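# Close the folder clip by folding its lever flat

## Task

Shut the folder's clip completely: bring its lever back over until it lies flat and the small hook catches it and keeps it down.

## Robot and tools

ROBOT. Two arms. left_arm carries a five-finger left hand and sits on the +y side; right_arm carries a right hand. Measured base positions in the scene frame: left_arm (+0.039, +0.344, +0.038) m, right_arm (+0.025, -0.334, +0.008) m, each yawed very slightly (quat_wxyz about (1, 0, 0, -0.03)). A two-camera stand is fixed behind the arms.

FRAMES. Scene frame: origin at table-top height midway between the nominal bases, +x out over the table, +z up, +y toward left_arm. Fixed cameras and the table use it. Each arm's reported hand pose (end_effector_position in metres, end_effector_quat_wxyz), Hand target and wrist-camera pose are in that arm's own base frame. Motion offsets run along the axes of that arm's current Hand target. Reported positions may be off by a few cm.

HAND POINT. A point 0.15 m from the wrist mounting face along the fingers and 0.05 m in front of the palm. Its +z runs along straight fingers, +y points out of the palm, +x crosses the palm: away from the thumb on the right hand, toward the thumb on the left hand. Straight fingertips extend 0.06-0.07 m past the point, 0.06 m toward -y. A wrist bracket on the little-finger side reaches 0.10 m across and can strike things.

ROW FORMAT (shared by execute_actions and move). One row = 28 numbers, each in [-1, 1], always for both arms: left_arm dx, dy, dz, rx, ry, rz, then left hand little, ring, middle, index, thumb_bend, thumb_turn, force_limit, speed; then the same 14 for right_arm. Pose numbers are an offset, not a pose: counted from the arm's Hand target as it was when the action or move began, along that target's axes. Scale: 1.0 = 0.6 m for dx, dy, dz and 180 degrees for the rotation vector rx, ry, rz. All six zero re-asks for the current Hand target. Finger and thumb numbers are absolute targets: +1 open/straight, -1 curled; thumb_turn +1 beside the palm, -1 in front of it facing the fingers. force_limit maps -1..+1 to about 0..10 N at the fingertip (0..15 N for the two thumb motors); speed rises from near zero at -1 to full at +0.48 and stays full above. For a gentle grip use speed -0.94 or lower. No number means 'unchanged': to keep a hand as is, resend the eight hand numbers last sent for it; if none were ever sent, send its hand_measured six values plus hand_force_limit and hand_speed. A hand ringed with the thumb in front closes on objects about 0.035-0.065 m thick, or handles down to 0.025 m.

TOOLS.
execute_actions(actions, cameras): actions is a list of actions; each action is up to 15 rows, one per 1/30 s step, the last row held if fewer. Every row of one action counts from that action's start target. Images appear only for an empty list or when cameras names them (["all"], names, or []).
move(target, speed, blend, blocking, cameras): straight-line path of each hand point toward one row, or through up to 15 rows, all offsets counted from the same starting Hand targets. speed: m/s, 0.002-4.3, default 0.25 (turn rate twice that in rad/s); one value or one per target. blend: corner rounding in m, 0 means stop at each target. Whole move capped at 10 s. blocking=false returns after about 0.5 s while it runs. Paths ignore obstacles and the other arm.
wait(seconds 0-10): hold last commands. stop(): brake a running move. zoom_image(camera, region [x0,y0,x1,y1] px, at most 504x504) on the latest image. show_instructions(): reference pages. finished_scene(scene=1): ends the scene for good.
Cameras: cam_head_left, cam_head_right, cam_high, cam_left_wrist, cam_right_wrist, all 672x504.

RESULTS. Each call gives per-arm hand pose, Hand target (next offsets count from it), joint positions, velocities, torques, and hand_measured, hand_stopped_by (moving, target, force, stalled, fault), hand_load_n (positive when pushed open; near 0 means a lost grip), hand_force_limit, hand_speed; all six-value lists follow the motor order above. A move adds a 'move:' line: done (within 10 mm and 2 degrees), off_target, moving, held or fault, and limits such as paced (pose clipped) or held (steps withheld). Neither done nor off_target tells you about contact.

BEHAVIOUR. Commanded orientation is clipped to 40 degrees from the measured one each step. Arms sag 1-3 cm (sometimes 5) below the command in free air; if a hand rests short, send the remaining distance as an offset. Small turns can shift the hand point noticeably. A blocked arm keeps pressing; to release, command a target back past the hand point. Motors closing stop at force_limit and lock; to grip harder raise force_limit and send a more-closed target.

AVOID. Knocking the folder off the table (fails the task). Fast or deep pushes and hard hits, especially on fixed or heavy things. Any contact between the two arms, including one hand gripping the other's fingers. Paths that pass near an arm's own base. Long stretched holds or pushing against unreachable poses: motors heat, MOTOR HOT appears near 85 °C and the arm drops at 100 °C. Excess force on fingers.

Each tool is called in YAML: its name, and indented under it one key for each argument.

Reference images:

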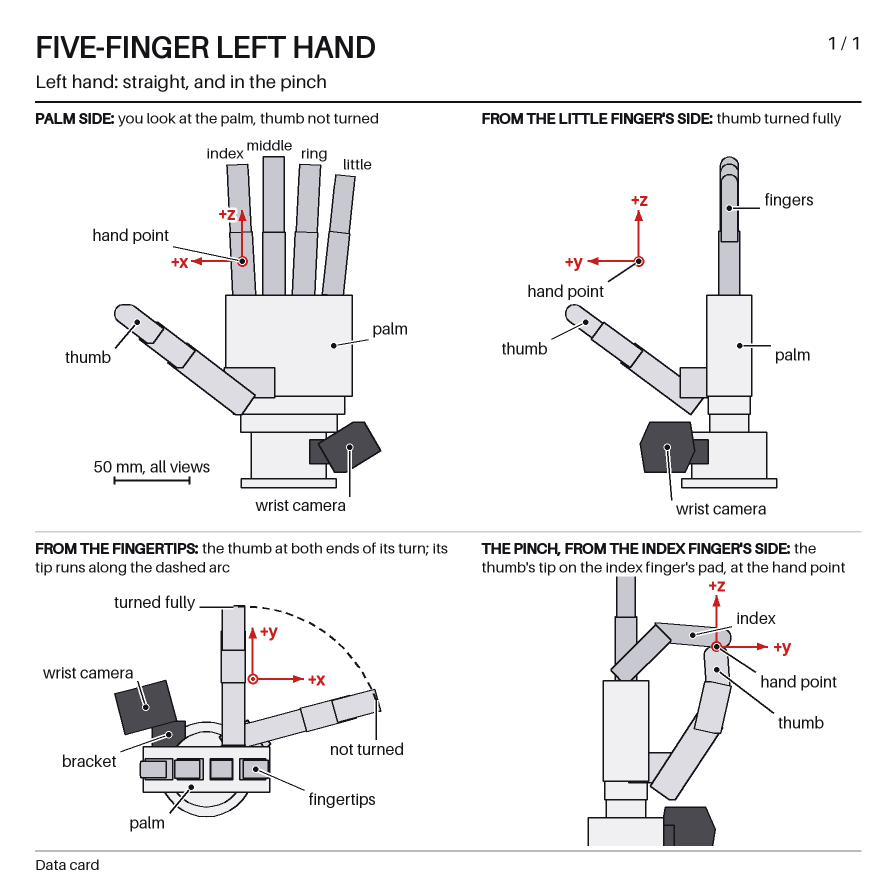

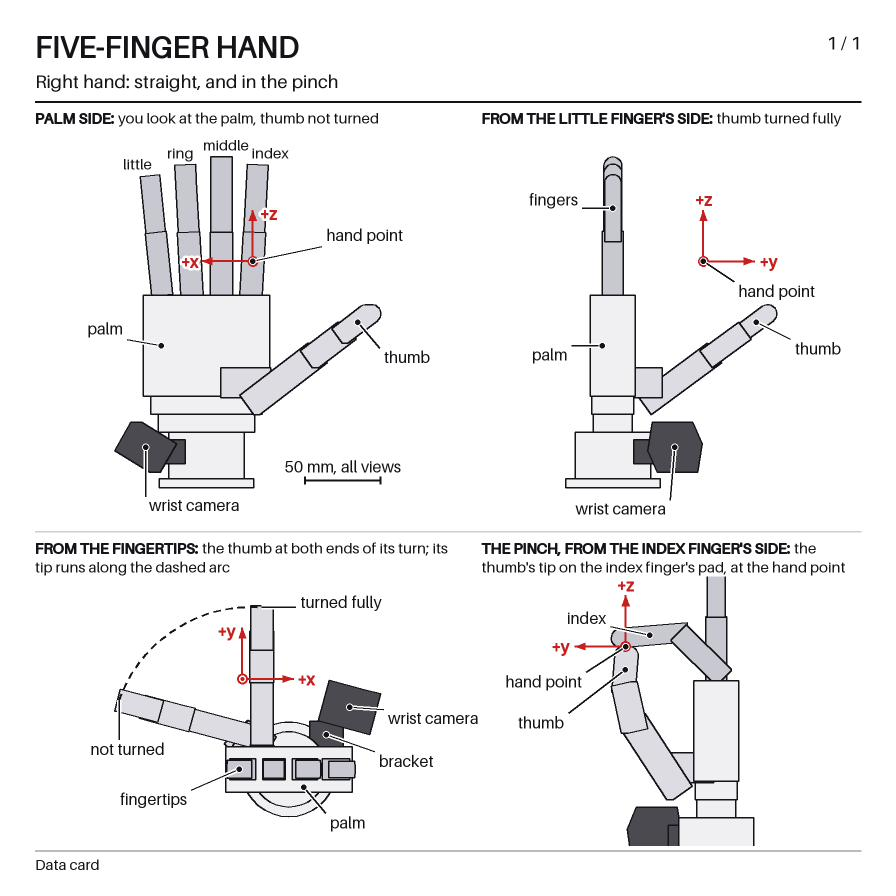

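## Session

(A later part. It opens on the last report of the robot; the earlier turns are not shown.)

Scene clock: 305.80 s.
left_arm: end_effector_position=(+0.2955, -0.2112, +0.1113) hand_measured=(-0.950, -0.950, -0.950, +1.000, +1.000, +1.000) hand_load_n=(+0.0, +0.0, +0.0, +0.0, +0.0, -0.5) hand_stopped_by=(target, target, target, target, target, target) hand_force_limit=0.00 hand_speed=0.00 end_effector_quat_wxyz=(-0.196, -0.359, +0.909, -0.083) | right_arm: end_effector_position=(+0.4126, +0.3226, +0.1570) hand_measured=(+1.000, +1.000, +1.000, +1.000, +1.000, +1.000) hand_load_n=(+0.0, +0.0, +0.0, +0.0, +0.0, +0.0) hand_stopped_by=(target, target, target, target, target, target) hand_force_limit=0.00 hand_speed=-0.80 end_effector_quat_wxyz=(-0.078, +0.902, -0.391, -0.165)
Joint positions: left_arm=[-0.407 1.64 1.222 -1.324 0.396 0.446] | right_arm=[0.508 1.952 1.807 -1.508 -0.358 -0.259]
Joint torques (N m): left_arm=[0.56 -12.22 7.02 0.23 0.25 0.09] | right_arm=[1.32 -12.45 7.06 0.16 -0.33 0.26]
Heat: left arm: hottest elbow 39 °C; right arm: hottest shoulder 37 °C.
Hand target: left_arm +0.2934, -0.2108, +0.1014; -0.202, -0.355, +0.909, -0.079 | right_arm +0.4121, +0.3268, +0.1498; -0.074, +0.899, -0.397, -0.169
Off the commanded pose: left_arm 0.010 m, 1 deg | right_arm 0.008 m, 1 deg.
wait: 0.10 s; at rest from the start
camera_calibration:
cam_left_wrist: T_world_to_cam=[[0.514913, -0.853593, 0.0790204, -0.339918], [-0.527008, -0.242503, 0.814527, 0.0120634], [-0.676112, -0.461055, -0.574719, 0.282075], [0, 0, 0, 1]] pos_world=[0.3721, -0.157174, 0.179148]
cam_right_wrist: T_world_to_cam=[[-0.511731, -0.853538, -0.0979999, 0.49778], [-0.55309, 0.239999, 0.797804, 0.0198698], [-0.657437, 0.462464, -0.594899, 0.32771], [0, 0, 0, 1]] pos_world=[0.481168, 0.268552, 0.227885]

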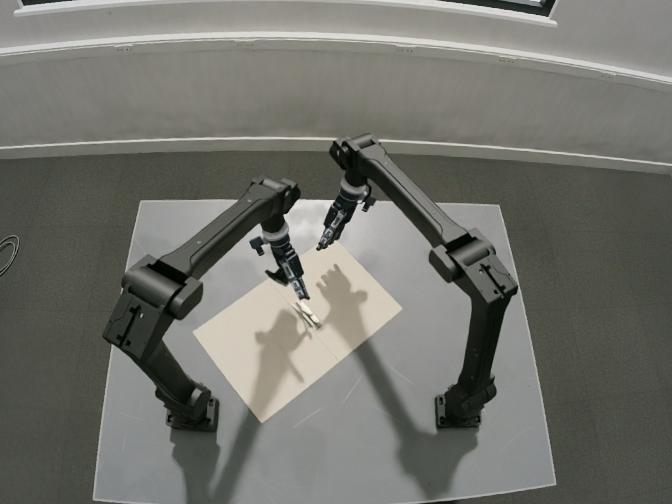

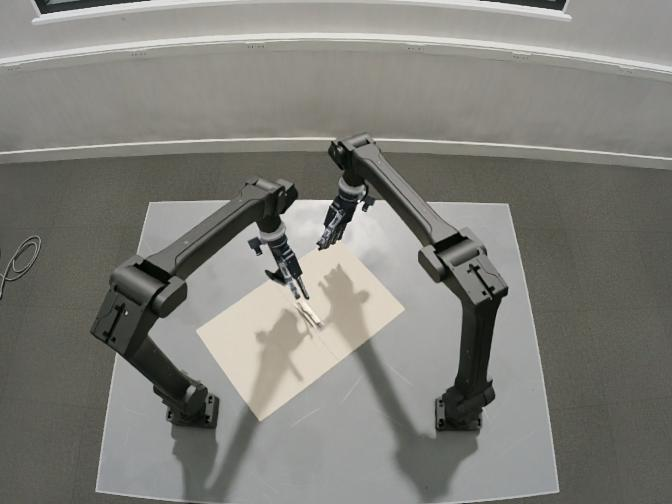

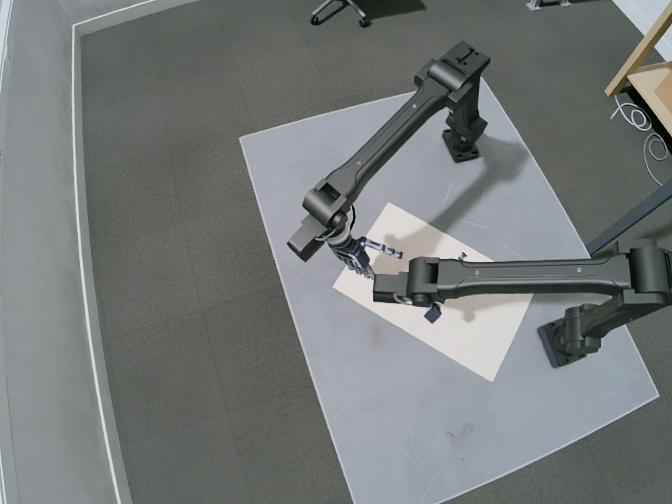

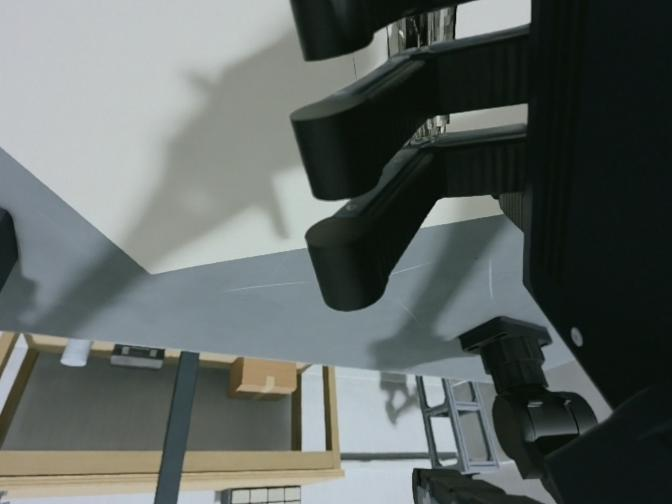

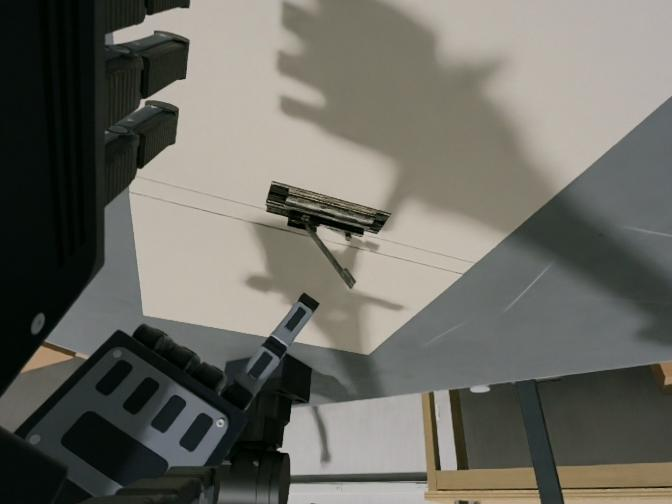

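move:
  target: [-0.0018,0,0.0495,0,0,0,-0.95,-0.95,-0.95,1,1,1,0,0,0,0,0,0,0,0,1,1,1,1,1,1,0,-0.8]
  speed: 0.08
  cameras: ["cam_head_left","cam_head_right","cam_right_wrist"]

zoom_image:
  camera: "cam_right_wrist"
  region: [220, 165, 405, 345]

zoom_image:
  camera: "cam_head_left"
  region: [285, 285, 325, 335]

zoom_image:
  camera: "cam_head_right"
  region: [285, 285, 325, 335]

Scene clock: 340.50 s.
left_arm: end_effector_position=(+0.2885, -0.2168, +0.0824) hand_measured=(-0.950, -0.950, -0.950, +1.000, +1.000, +1.000) hand_load_n=(+0.0, +0.0, +0.0, +0.0, +0.0, +0.0) hand_stopped_by=(target, target, target, target, target, target) hand_force_limit=0.00 hand_speed=0.00 end_effector_quat_wxyz=(-0.197, -0.353, +0.911, -0.084) | right_arm: end_effector_position=(+0.4126, +0.3226, +0.1570) hand_measured=(+1.000, +1.000, +1.000, +1.000, +1.000, +1.000) hand_load_n=(+0.0, +0.0, +0.0, +0.0, +0.0, +0.0) hand_stopped_by=(target, target, target, target, target, target) hand_force_limit=0.00 hand_speed=-0.80 end_effector_quat_wxyz=(-0.078, +0.902, -0.391, -0.165)
Joint positions: left_arm=[-0.426 1.663 1.168 -1.241 0.4 0.439] | right_arm=[0.508 1.952 1.807 -1.508 -0.358 -0.259]
Joint torques (N m): left_arm=[0.26 -12.4 6.78 0.25 0.25 -0.08] | right_arm=[1.49 -12.34 7.01 0.13 -0.34 0.26]
Heat: left arm: hottest elbow 37 °C; right arm: hottest shoulder 37 °C.
Hand target: left_arm +0.2847, -0.2188, +0.0741; -0.202, -0.355, +0.909, -0.079 | right_arm +0.4121, +0.3268, +0.1498; -0.074, +0.899, -0.397, -0.169
Off the commanded pose: left_arm 0.009 m, 1 deg | right_arm 0.008 m, 1 deg.
move: done
camera_calibration:
cam_right_wrist: T_world_to_cam=[[-0.511731, -0.853538, -0.0979999, 0.49778], [-0.55309, 0.239999, 0.797804, 0.0198698], [-0.657437, 0.462464, -0.594899, 0.32771], [0, 0, 0, 1]] pos_world=[0.481168, 0.268552, 0.227885]
Images, in order (width x height): cam_head_left 672x504, cam_head_right 672x504, cam_right_wrist 672x504.

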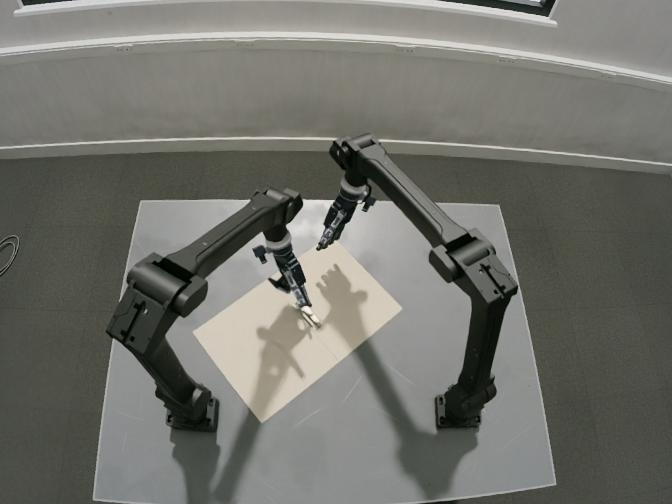

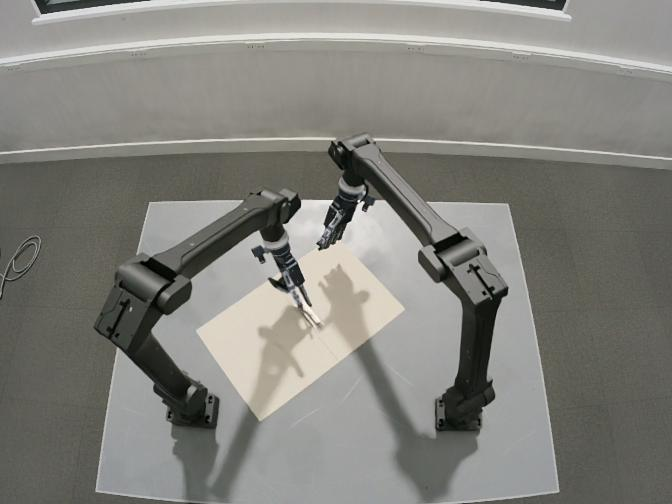

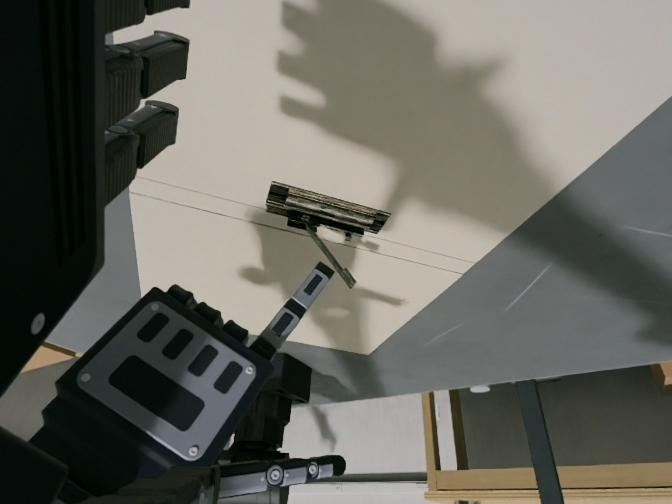

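Scaled by 2.724 from the camera's 672x504 image, which has a finer 960x720 frame.

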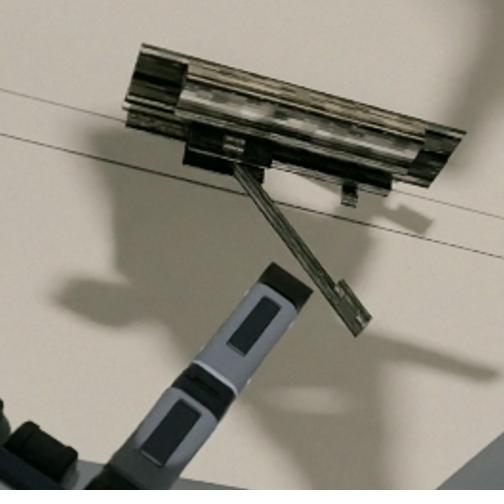

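Scaled by 10.080 from the camera's 672x504 image, which has a finer 960x720 frame.

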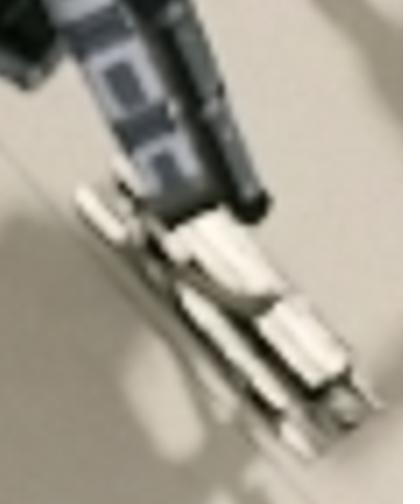

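Scaled by 10.080 from the camera's 672x504 image, which has a finer 960x720 frame.

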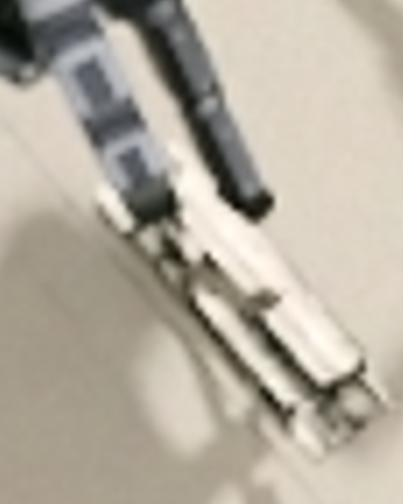

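move:
  target: [0.0018,0.0225,0.0118,0,0,0,-0.95,-0.95,-0.95,1,1,1,0,0,0,0,0,0,0,0,1,1,1,1,1,1,0,-0.8]
  speed: 0.08
  cameras: ["cam_head_left","cam_head_right","cam_right_wrist"]

zoom_image:
  camera: "cam_right_wrist"
  region: [255, 185, 405, 335]

zoom_image:
  camera: "cam_head_left"
  region: [285, 285, 325, 335]

zoom_image:
  camera: "cam_head_right"
  region: [285, 285, 325, 335]

Scene clock: 383.20 s.
left_arm: end_effector_position=(+0.2750, -0.2107, +0.0691) hand_measured=(-0.950, -0.950, -0.950, +1.000, +1.000, +1.000) hand_load_n=(+0.0, +0.5, +0.0, +0.0, +0.0, +0.0) hand_stopped_by=(target, target, target, target, target, target) hand_force_limit=0.00 hand_speed=0.00 end_effector_quat_wxyz=(-0.205, -0.355, +0.909, -0.076) | right_arm: end_effector_position=(+0.4126, +0.3226, +0.1570) hand_measured=(+1.000, +1.000, +1.000, +1.000, +1.000, +1.000) hand_load_n=(+0.0, +0.0, +0.0, +0.0, +0.0, +0.0) hand_stopped_by=(target, target, target, target, target, target) hand_force_limit=0.00 hand_speed=-0.80 end_effector_quat_wxyz=(-0.078, +0.902, -0.391, -0.165)
Joint positions: left_arm=[-0.426 1.663 1.119 -1.216 0.4 0.438] | right_arm=[0.508 1.952 1.807 -1.508 -0.358 -0.259]
Joint torques (N m): left_arm=[0.5 -13.92 6.41 0.16 0.23 -0.05] | right_arm=[1.26 -12.34 7.06 0.08 -0.33 0.25]
Heat: left arm: hottest elbow 35 °C; right arm: hottest shoulder 37 °C.
Hand target: left_arm +0.2726, -0.2115, +0.0681; -0.202, -0.355, +0.909, -0.079 | right_arm +0.4121, +0.3268, +0.1498; -0.074, +0.899, -0.397, -0.169
Off the commanded pose: left_arm 0.003 m, 0 deg | right_arm 0.008 m, 1 deg.
move: done
camera_calibration:
cam_right_wrist: T_world_to_cam=[[-0.511731, -0.853538, -0.0979999, 0.49778], [-0.55309, 0.239999, 0.797804, 0.0198698], [-0.657437, 0.462464, -0.594899, 0.32771], [0, 0, 0, 1]] pos_world=[0.481168, 0.268552, 0.227885]
Images, in order (width x height): cam_head_left 672x504, cam_head_right 672x504, cam_right_wrist 672x504.

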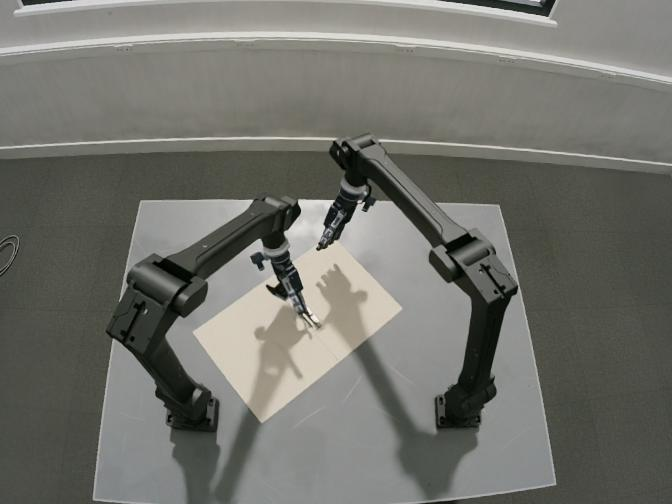

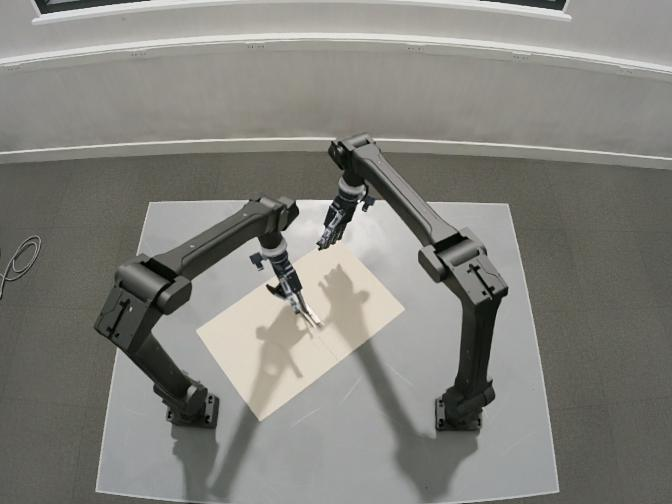

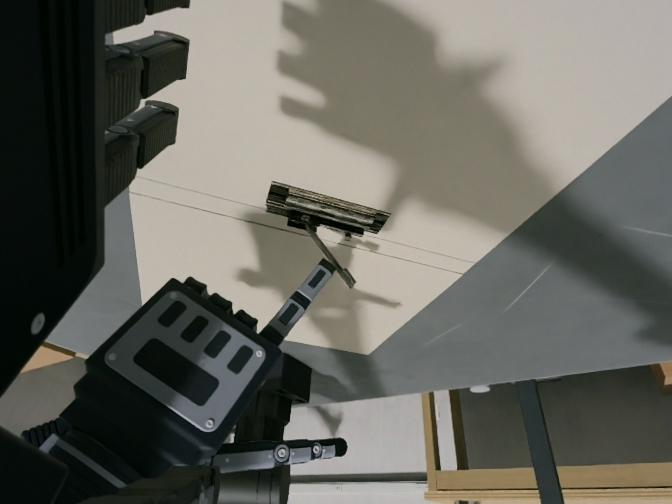

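Scaled by 3.360 from the camera's 672x504 image, which has a finer 960x720 frame.

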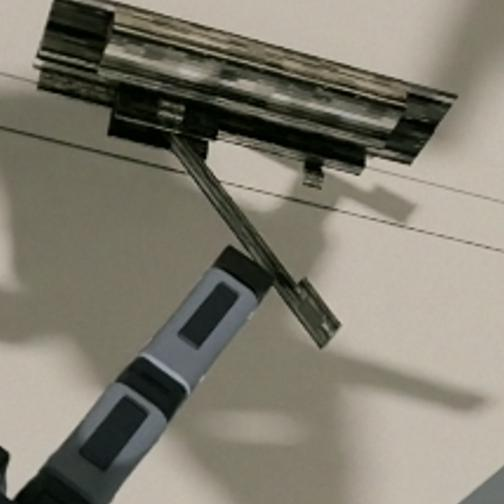

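Scaled by 10.080 from the camera's 672x504 image, which has a finer 960x720 frame.

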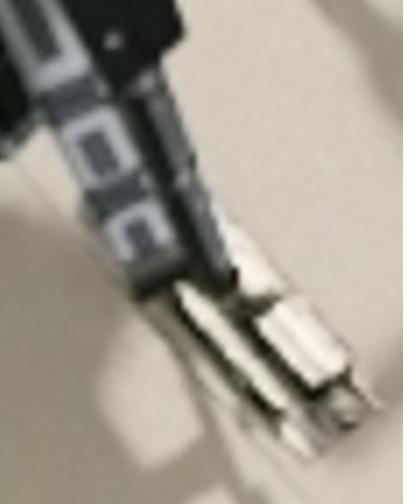

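Scaled by 10.080 from the camera's 672x504 image, which has a finer 960x720 frame.

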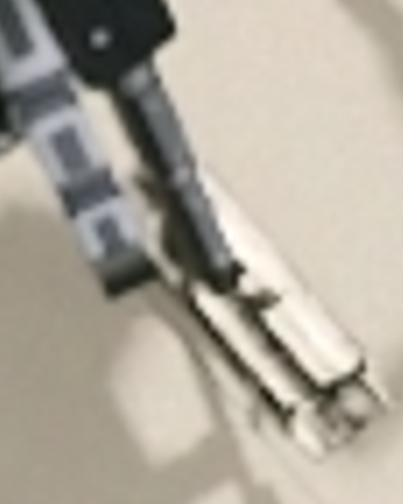

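move:
  target: [0.0193,0,0.0293,0,0,0,-0.95,-0.95,-0.95,1,1,1,0,0,0,0,0,0,0,0,1,1,1,1,1,1,0,-0.8]
  speed: 0.05
  cameras: ["cam_head_left","cam_right_wrist"]

zoom_image:
  camera: "cam_right_wrist"
  region: [255, 185, 405, 335]

zoom_image:
  camera: "cam_head_left"
  region: [285, 285, 325, 335]

Scene clock: 401.60 s.
left_arm: end_effector_position=(+0.2668, -0.2222, +0.0633) hand_measured=(-0.950, -0.950, -0.950, +1.000, +1.000, +1.000) hand_load_n=(+0.0, +0.0, +0.0, +0.0, +0.0, +0.0) hand_stopped_by=(target, target, target, target, target, target) hand_force_limit=0.00 hand_speed=0.00 end_effector_quat_wxyz=(-0.199, -0.355, +0.909, -0.084) | right_arm: end_effector_position=(+0.4126, +0.3226, +0.1570) hand_measured=(+1.000, +1.000, +1.000, +1.000, +1.000, +1.000) hand_load_n=(+0.0, +0.0, +0.0, +0.0, +0.0, +0.0) hand_stopped_by=(target, target, target, target, target, target) hand_force_limit=0.00 hand_speed=-0.80 end_effector_quat_wxyz=(-0.078, +0.902, -0.391, -0.165)
Joint positions: left_arm=[-0.456 1.649 1.09 -1.168 0.409 0.402] | right_arm=[0.508 1.952 1.807 -1.508 -0.358 -0.259]
Joint torques (N m): left_arm=[-0.15 -12.81 5.76 0.31 0.17 -0.09] | right_arm=[1.26 -12.4 7.06 0.1 -0.33 0.26]
Heat: left arm: hottest elbow 35 °C; right arm: hottest shoulder 37 °C.
Hand target: left_arm +0.2596, -0.2237, +0.0571; -0.202, -0.355, +0.909, -0.079 | right_arm +0.4121, +0.3268, +0.1498; -0.074, +0.899, -0.397, -0.169
Off the commanded pose: left_arm 0.010 m, 1 deg | right_arm 0.008 m, 1 deg.
move: done
camera_calibration:
cam_right_wrist: T_world_to_cam=[[-0.511731, -0.853538, -0.0979999, 0.49778], [-0.55309, 0.239999, 0.797804, 0.0198698], [-0.657437, 0.462464, -0.594899, 0.32771], [0, 0, 0, 1]] pos_world=[0.481168, 0.268552, 0.227885]
Images, in order (width x height): cam_head_left 672x504, cam_right_wrist 672x504.

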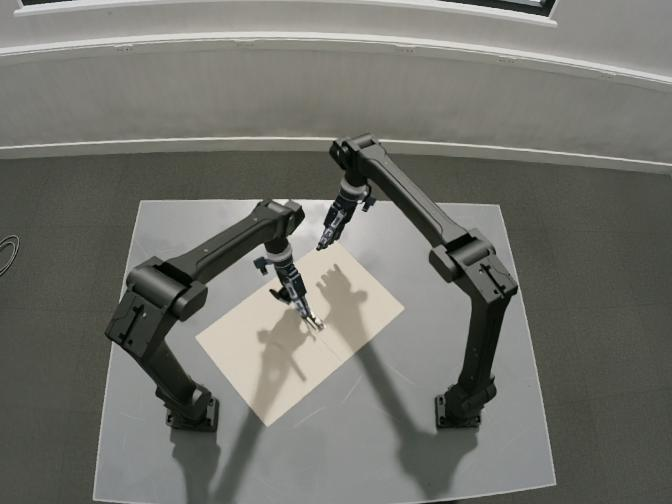

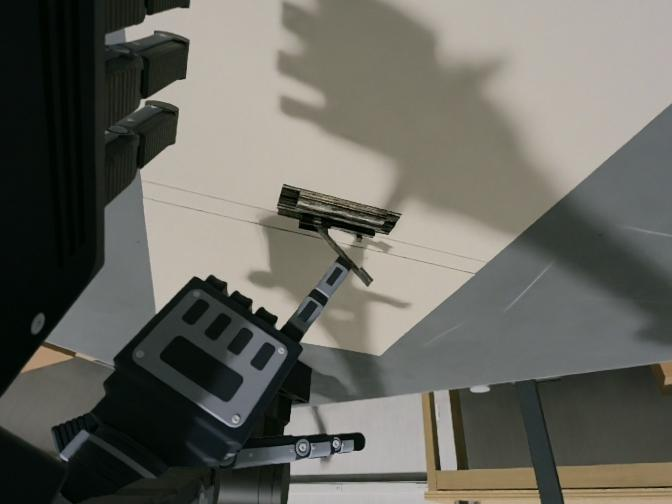

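Scaled by 3.360 from the camera's 672x504 image, which has a finer 960x720 frame.

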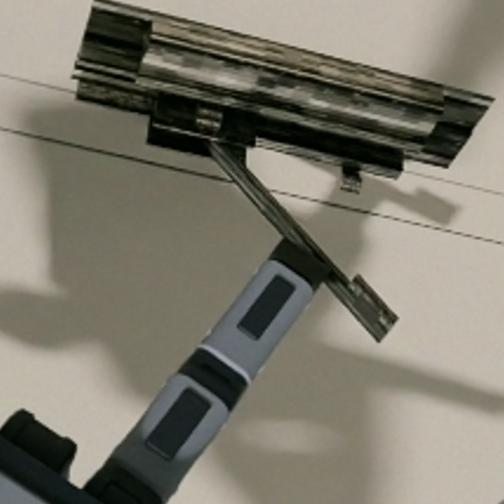

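Scaled by 10.080 from the camera's 672x504 image, which has a finer 960x720 frame.

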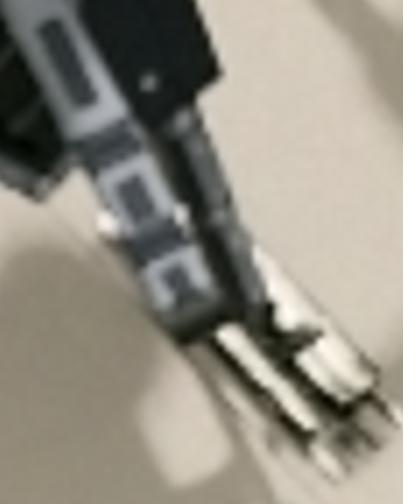

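move:
  target: [0.0225,0,-0.0465,0,0,0,-0.95,-0.95,-0.95,1,1,1,0,0,0,0,0,0,0,0,1,1,1,1,1,1,0,-0.8]
  speed: 0.08
  cameras: ["cam_head_left","cam_head_right","cam_right_wrist"]

zoom_image:
  camera: "cam_right_wrist"
  region: [255, 185, 405, 335]

zoom_image:
  camera: "cam_head_left"
  region: [285, 285, 325, 335]

zoom_image:
  camera: "cam_head_right"
  region: [285, 285, 325, 335]

Scene clock: 432.40 s.
left_arm: end_effector_position=(+0.2562, -0.2190, +0.0805) hand_measured=(-0.950, -0.950, -0.950, +1.000, +1.000, +1.000) hand_load_n=(+0.0, +0.0, +0.0, +0.0, +0.0, -0.5) hand_stopped_by=(target, target, target, target, target, target) hand_force_limit=0.00 hand_speed=0.00 end_effector_quat_wxyz=(-0.205, -0.356, +0.909, -0.077) | right_arm: end_effector_position=(+0.4126, +0.3226, +0.1570) hand_measured=(+1.000, +1.000, +1.000, +1.000, +1.000, +1.000) hand_load_n=(+0.0, +0.0, +0.0, +0.0, +0.0, +0.0) hand_stopped_by=(target, target, target, target, target, target) hand_force_limit=0.00 hand_speed=-0.80 end_effector_quat_wxyz=(-0.078, +0.902, -0.391, -0.165)
Joint positions: left_arm=[-0.461 1.613 1.09 -1.221 0.408 0.399] | right_arm=[0.508 1.952 1.807 -1.508 -0.358 -0.259]
Joint torques (N m): left_arm=[0.15 -12.92 9.36 -0.72 0.2 -0.09] | right_arm=[1.38 -12.4 7.06 0.12 -0.34 0.27]
Heat: left arm: hottest waist 34 °C; right arm: hottest shoulder 37 °C.
Hand target: left_arm +0.2591, -0.2240, +0.0880; -0.202, -0.355, +0.909, -0.079 | right_arm +0.4121, +0.3268, +0.1498; -0.074, +0.899, -0.397, -0.169
Off the commanded pose: left_arm 0.010 m, 0 deg | right_arm 0.008 m, 1 deg.
move: done
camera_calibration:
cam_right_wrist: T_world_to_cam=[[-0.511731, -0.853538, -0.0979999, 0.49778], [-0.55309, 0.239999, 0.797804, 0.0198698], [-0.657437, 0.462464, -0.594899, 0.32771], [0, 0, 0, 1]] pos_world=[0.481168, 0.268552, 0.227885]
Images, in order (width x height): cam_head_left 672x504, cam_head_right 672x504, cam_right_wrist 672x504.

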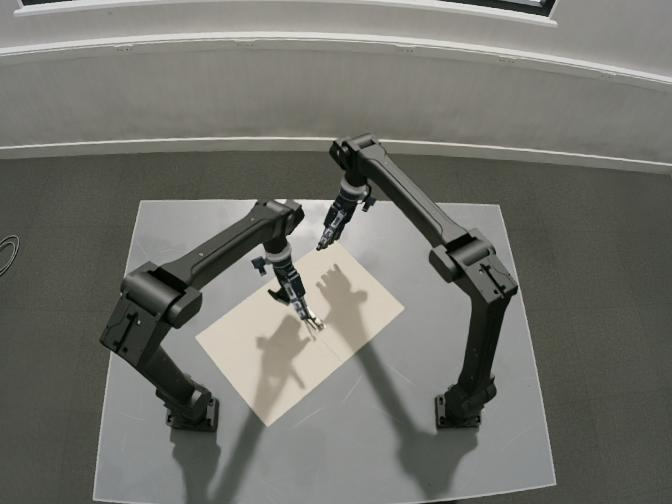

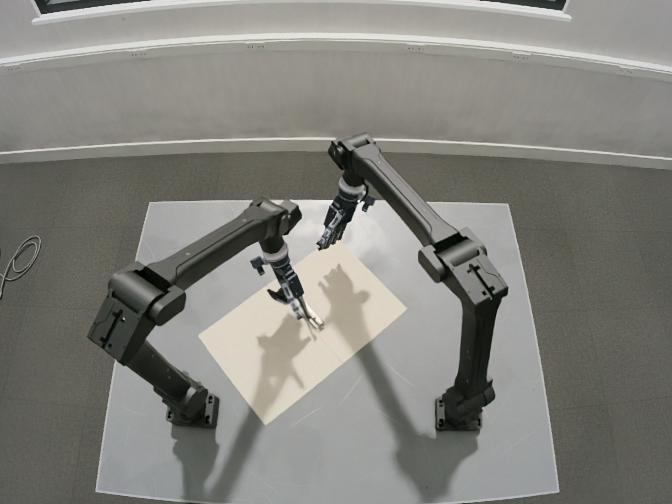

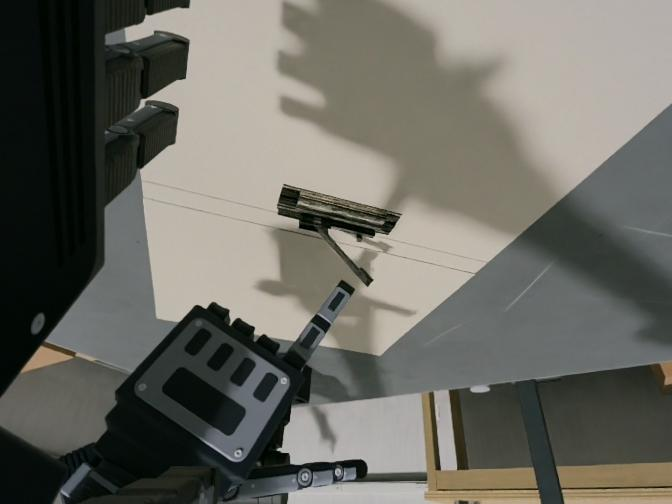

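Scaled by 3.360 from the camera's 672x504 image, which has a finer 960x720 frame.

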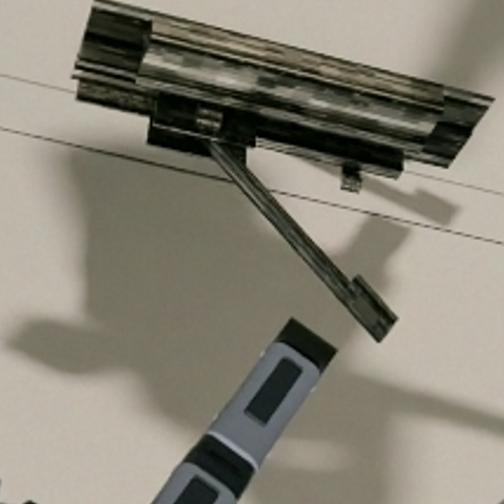

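Scaled by 10.080 from the camera's 672x504 image, which has a finer 960x720 frame.

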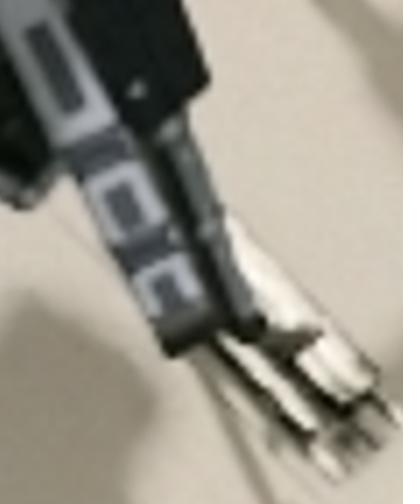

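Scaled by 10.080 from the camera's 672x504 image, which has a finer 960x720 frame.

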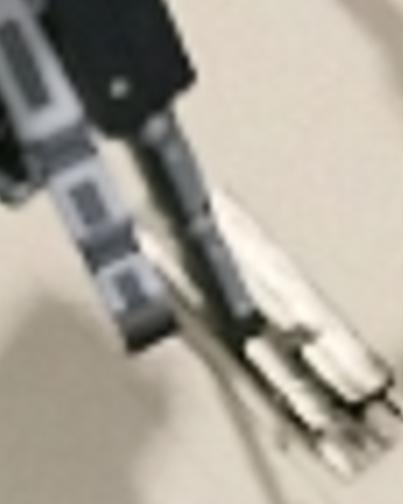

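move:
  target: [0.0047,-0.011,0.032,0,0,0,-0.95,-0.95,-0.95,1,1,1,0,0,0,0,0,0,0,0,1,1,1,1,1,1,0,-0.8]
  speed: 0.06
  cameras: ["cam_head_left","cam_head_right","cam_right_wrist"]

zoom_image:
  camera: "cam_right_wrist"
  region: [255, 185, 405, 335]

zoom_image:
  camera: "cam_head_left"
  region: [285, 285, 325, 335]

zoom_image:
  camera: "cam_head_right"
  region: [285, 285, 325, 335]

Scene clock: 447.83 s.
left_arm: end_effector_position=(+0.2548, -0.2312, +0.0784) hand_measured=(-0.950, -0.950, -0.950, +1.000, +1.000, +1.000) hand_load_n=(+0.0, +0.0, +0.0, -0.5, +0.0, +0.0) hand_stopped_by=(target, target, target, target, target, target) hand_force_limit=0.00 hand_speed=0.00 end_effector_quat_wxyz=(-0.200, -0.354, +0.910, -0.081) | right_arm: end_effector_position=(+0.4126, +0.3226, +0.1570) hand_measured=(+1.000, +1.000, +1.000, +1.000, +1.000, +1.000) hand_load_n=(+0.0, +0.0, +0.0, +0.0, +0.0, +0.0) hand_stopped_by=(target, target, target, target, target, target) hand_force_limit=0.00 hand_speed=-0.80 end_effector_quat_wxyz=(-0.078, +0.902, -0.391, -0.165)
Joint positions: left_arm=[-0.489 1.613 1.09 -1.195 0.411 0.371] | right_arm=[0.508 1.952 1.807 -1.508 -0.358 -0.259]
Joint torques (N m): left_arm=[0.09 -11.16 8.01 0.27 0.26 -0.1] | right_arm=[1.14 -12.4 7.08 0.1 -0.34 0.26]
Heat: left arm: hottest waist 34 °C; right arm: hottest shoulder 37 °C.
Hand target: left_arm +0.2558, -0.2360, +0.0719; -0.202, -0.355, +0.909, -0.079 | right_arm +0.4121, +0.3268, +0.1498; -0.074, +0.899, -0.397, -0.169
Off the commanded pose: left_arm 0.008 m, 0 deg | right_arm 0.008 m, 1 deg.
move: done
camera_calibration:
cam_right_wrist: T_world_to_cam=[[-0.511731, -0.853538, -0.0979999, 0.49778], [-0.55309, 0.239999, 0.797804, 0.0198698], [-0.657437, 0.462464, -0.594899, 0.32771], [0, 0, 0, 1]] pos_world=[0.481168, 0.268552, 0.227885]
Images, in order (width x height): cam_head_left 672x504, cam_head_right 672x504, cam_right_wrist 672x504.

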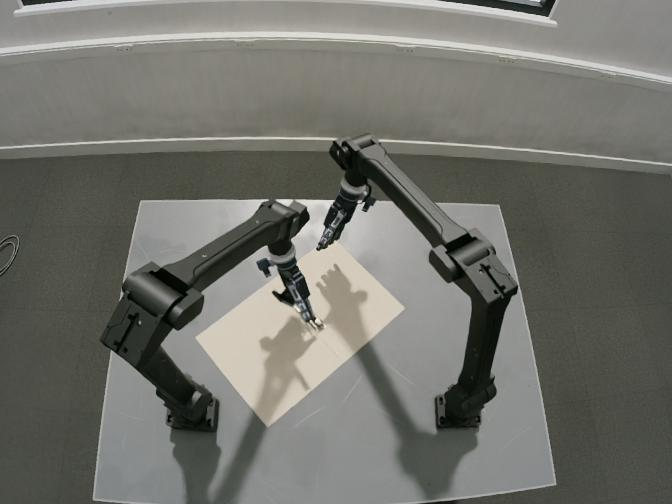

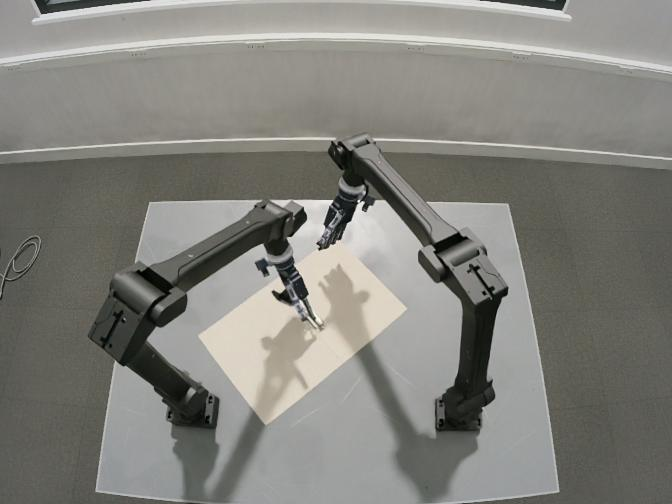

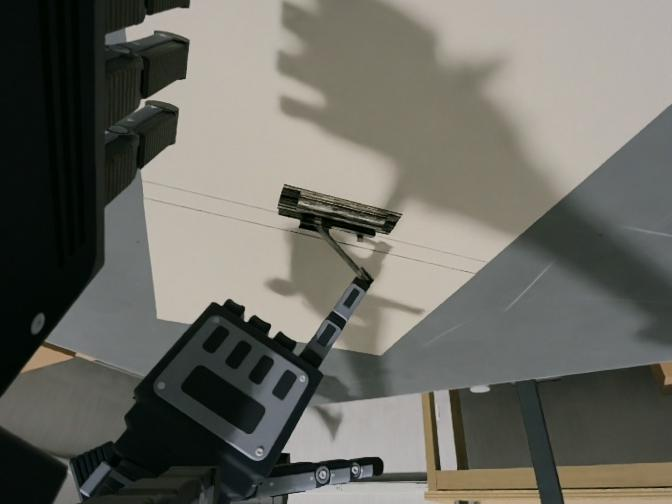

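Scaled by 3.360 from the camera's 672x504 image, which has a finer 960x720 frame.

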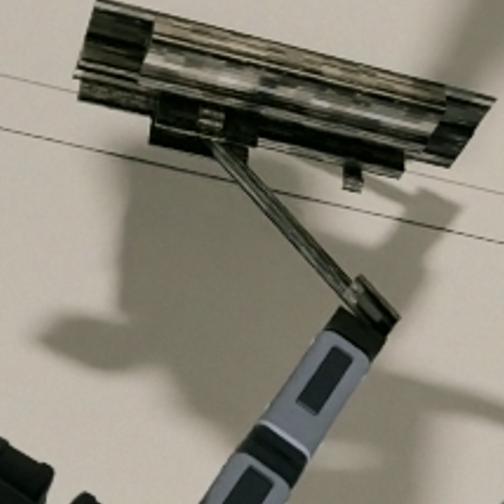

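Scaled by 10.080 from the camera's 672x504 image, which has a finer 960x720 frame.

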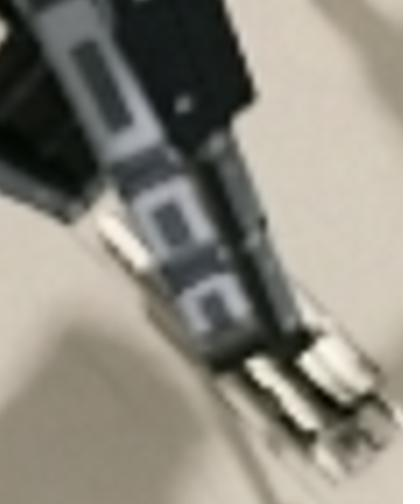

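Scaled by 10.080 from the camera's 672x504 image, which has a finer 960x720 frame.

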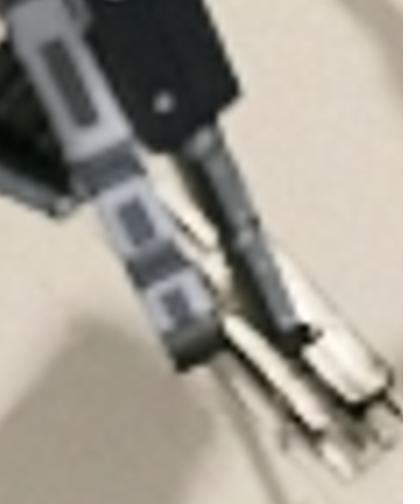

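move:
  target: [-0.0086,0.003,0.0419,0,0,0,-0.95,-0.95,-0.95,1,1,1,0,0,0,0,0,0,0,0,1,1,1,1,1,1,0,-0.8]
  speed: 0.05
  cameras: ["cam_head_left","cam_right_wrist"]

zoom_image:
  camera: "cam_right_wrist"
  region: [255, 185, 405, 335]

zoom_image:
  camera: "cam_head_left"
  region: [285, 285, 325, 335]

Scene clock: 455.57 s.
left_arm: end_effector_position=(+0.2559, -0.2389, +0.0632) hand_measured=(-0.950, -0.950, -0.950, +1.000, +1.000, +1.000) hand_load_n=(+0.0, +0.0, +0.0, -1.0, +0.0, +0.0) hand_stopped_by=(target, target, target, target, target, target) hand_force_limit=0.00 hand_speed=0.00 end_effector_quat_wxyz=(-0.196, -0.352, +0.911, -0.092) | right_arm: end_effector_position=(+0.4126, +0.3226, +0.1570) hand_measured=(+1.000, +1.000, +1.000, +1.000, +1.000, +1.000) hand_load_n=(+0.0, +0.0, +0.0, +0.0, +0.0, +0.0) hand_stopped_by=(target, target, target, target, target, target) hand_force_limit=0.00 hand_speed=-0.80 end_effector_quat_wxyz=(-0.078, +0.902, -0.391, -0.165)
Joint positions: left_arm=[-0.501 1.63 1.07 -1.13 0.421 0.359] | right_arm=[0.508 1.952 1.807 -1.508 -0.358 -0.259]
Joint torques (N m): left_arm=[0.15 -10.4 5.93 0.66 -0.03 -0.11] | right_arm=[1.32 -12.4 7.02 0.16 -0.33 0.26]
Heat: left arm: hottest elbow 35 °C; right arm: hottest shoulder 37 °C.
Hand target: left_arm +0.2502, -0.2388, +0.0469; -0.202, -0.355, +0.909, -0.079 | right_arm +0.4121, +0.3268, +0.1498; -0.074, +0.899, -0.397, -0.169
Off the commanded pose: left_arm 0.017 m, 2 deg | right_arm 0.008 m, 1 deg.
move: off_target (left_arm)
camera_calibration:
cam_right_wrist: T_world_to_cam=[[-0.511731, -0.853538, -0.0979999, 0.49778], [-0.55309, 0.239999, 0.797804, 0.0198698], [-0.657437, 0.462464, -0.594899, 0.32771], [0, 0, 0, 1]] pos_world=[0.481168, 0.268552, 0.227885]
Images, in order (width x height): cam_head_left 672x504, cam_right_wrist 672x504.

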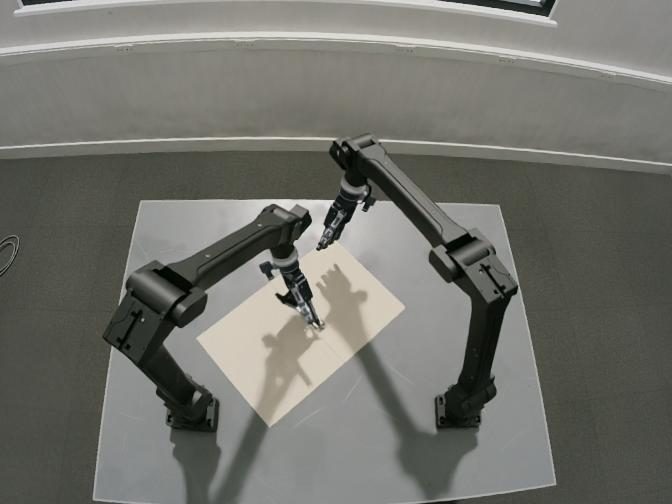

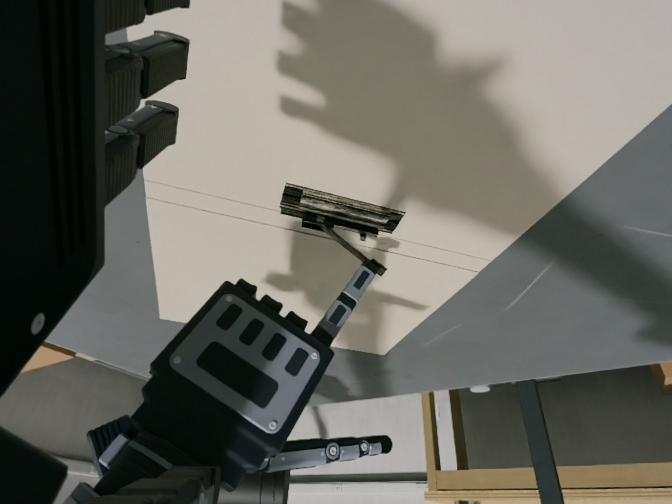

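Scaled by 3.360 from the camera's 672x504 image, which has a finer 960x720 frame.

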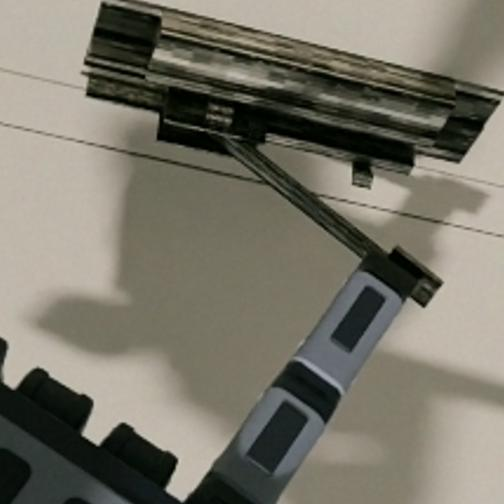

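Scaled by 10.080 from the camera's 672x504 image, which has a finer 960x720 frame.

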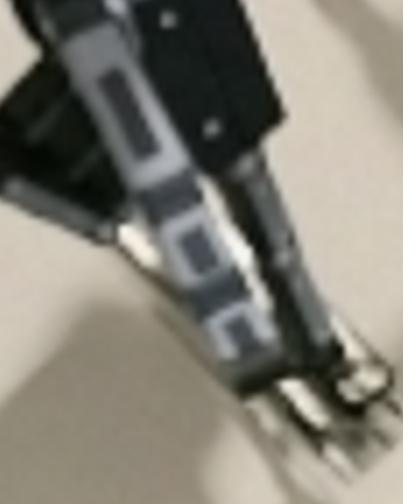

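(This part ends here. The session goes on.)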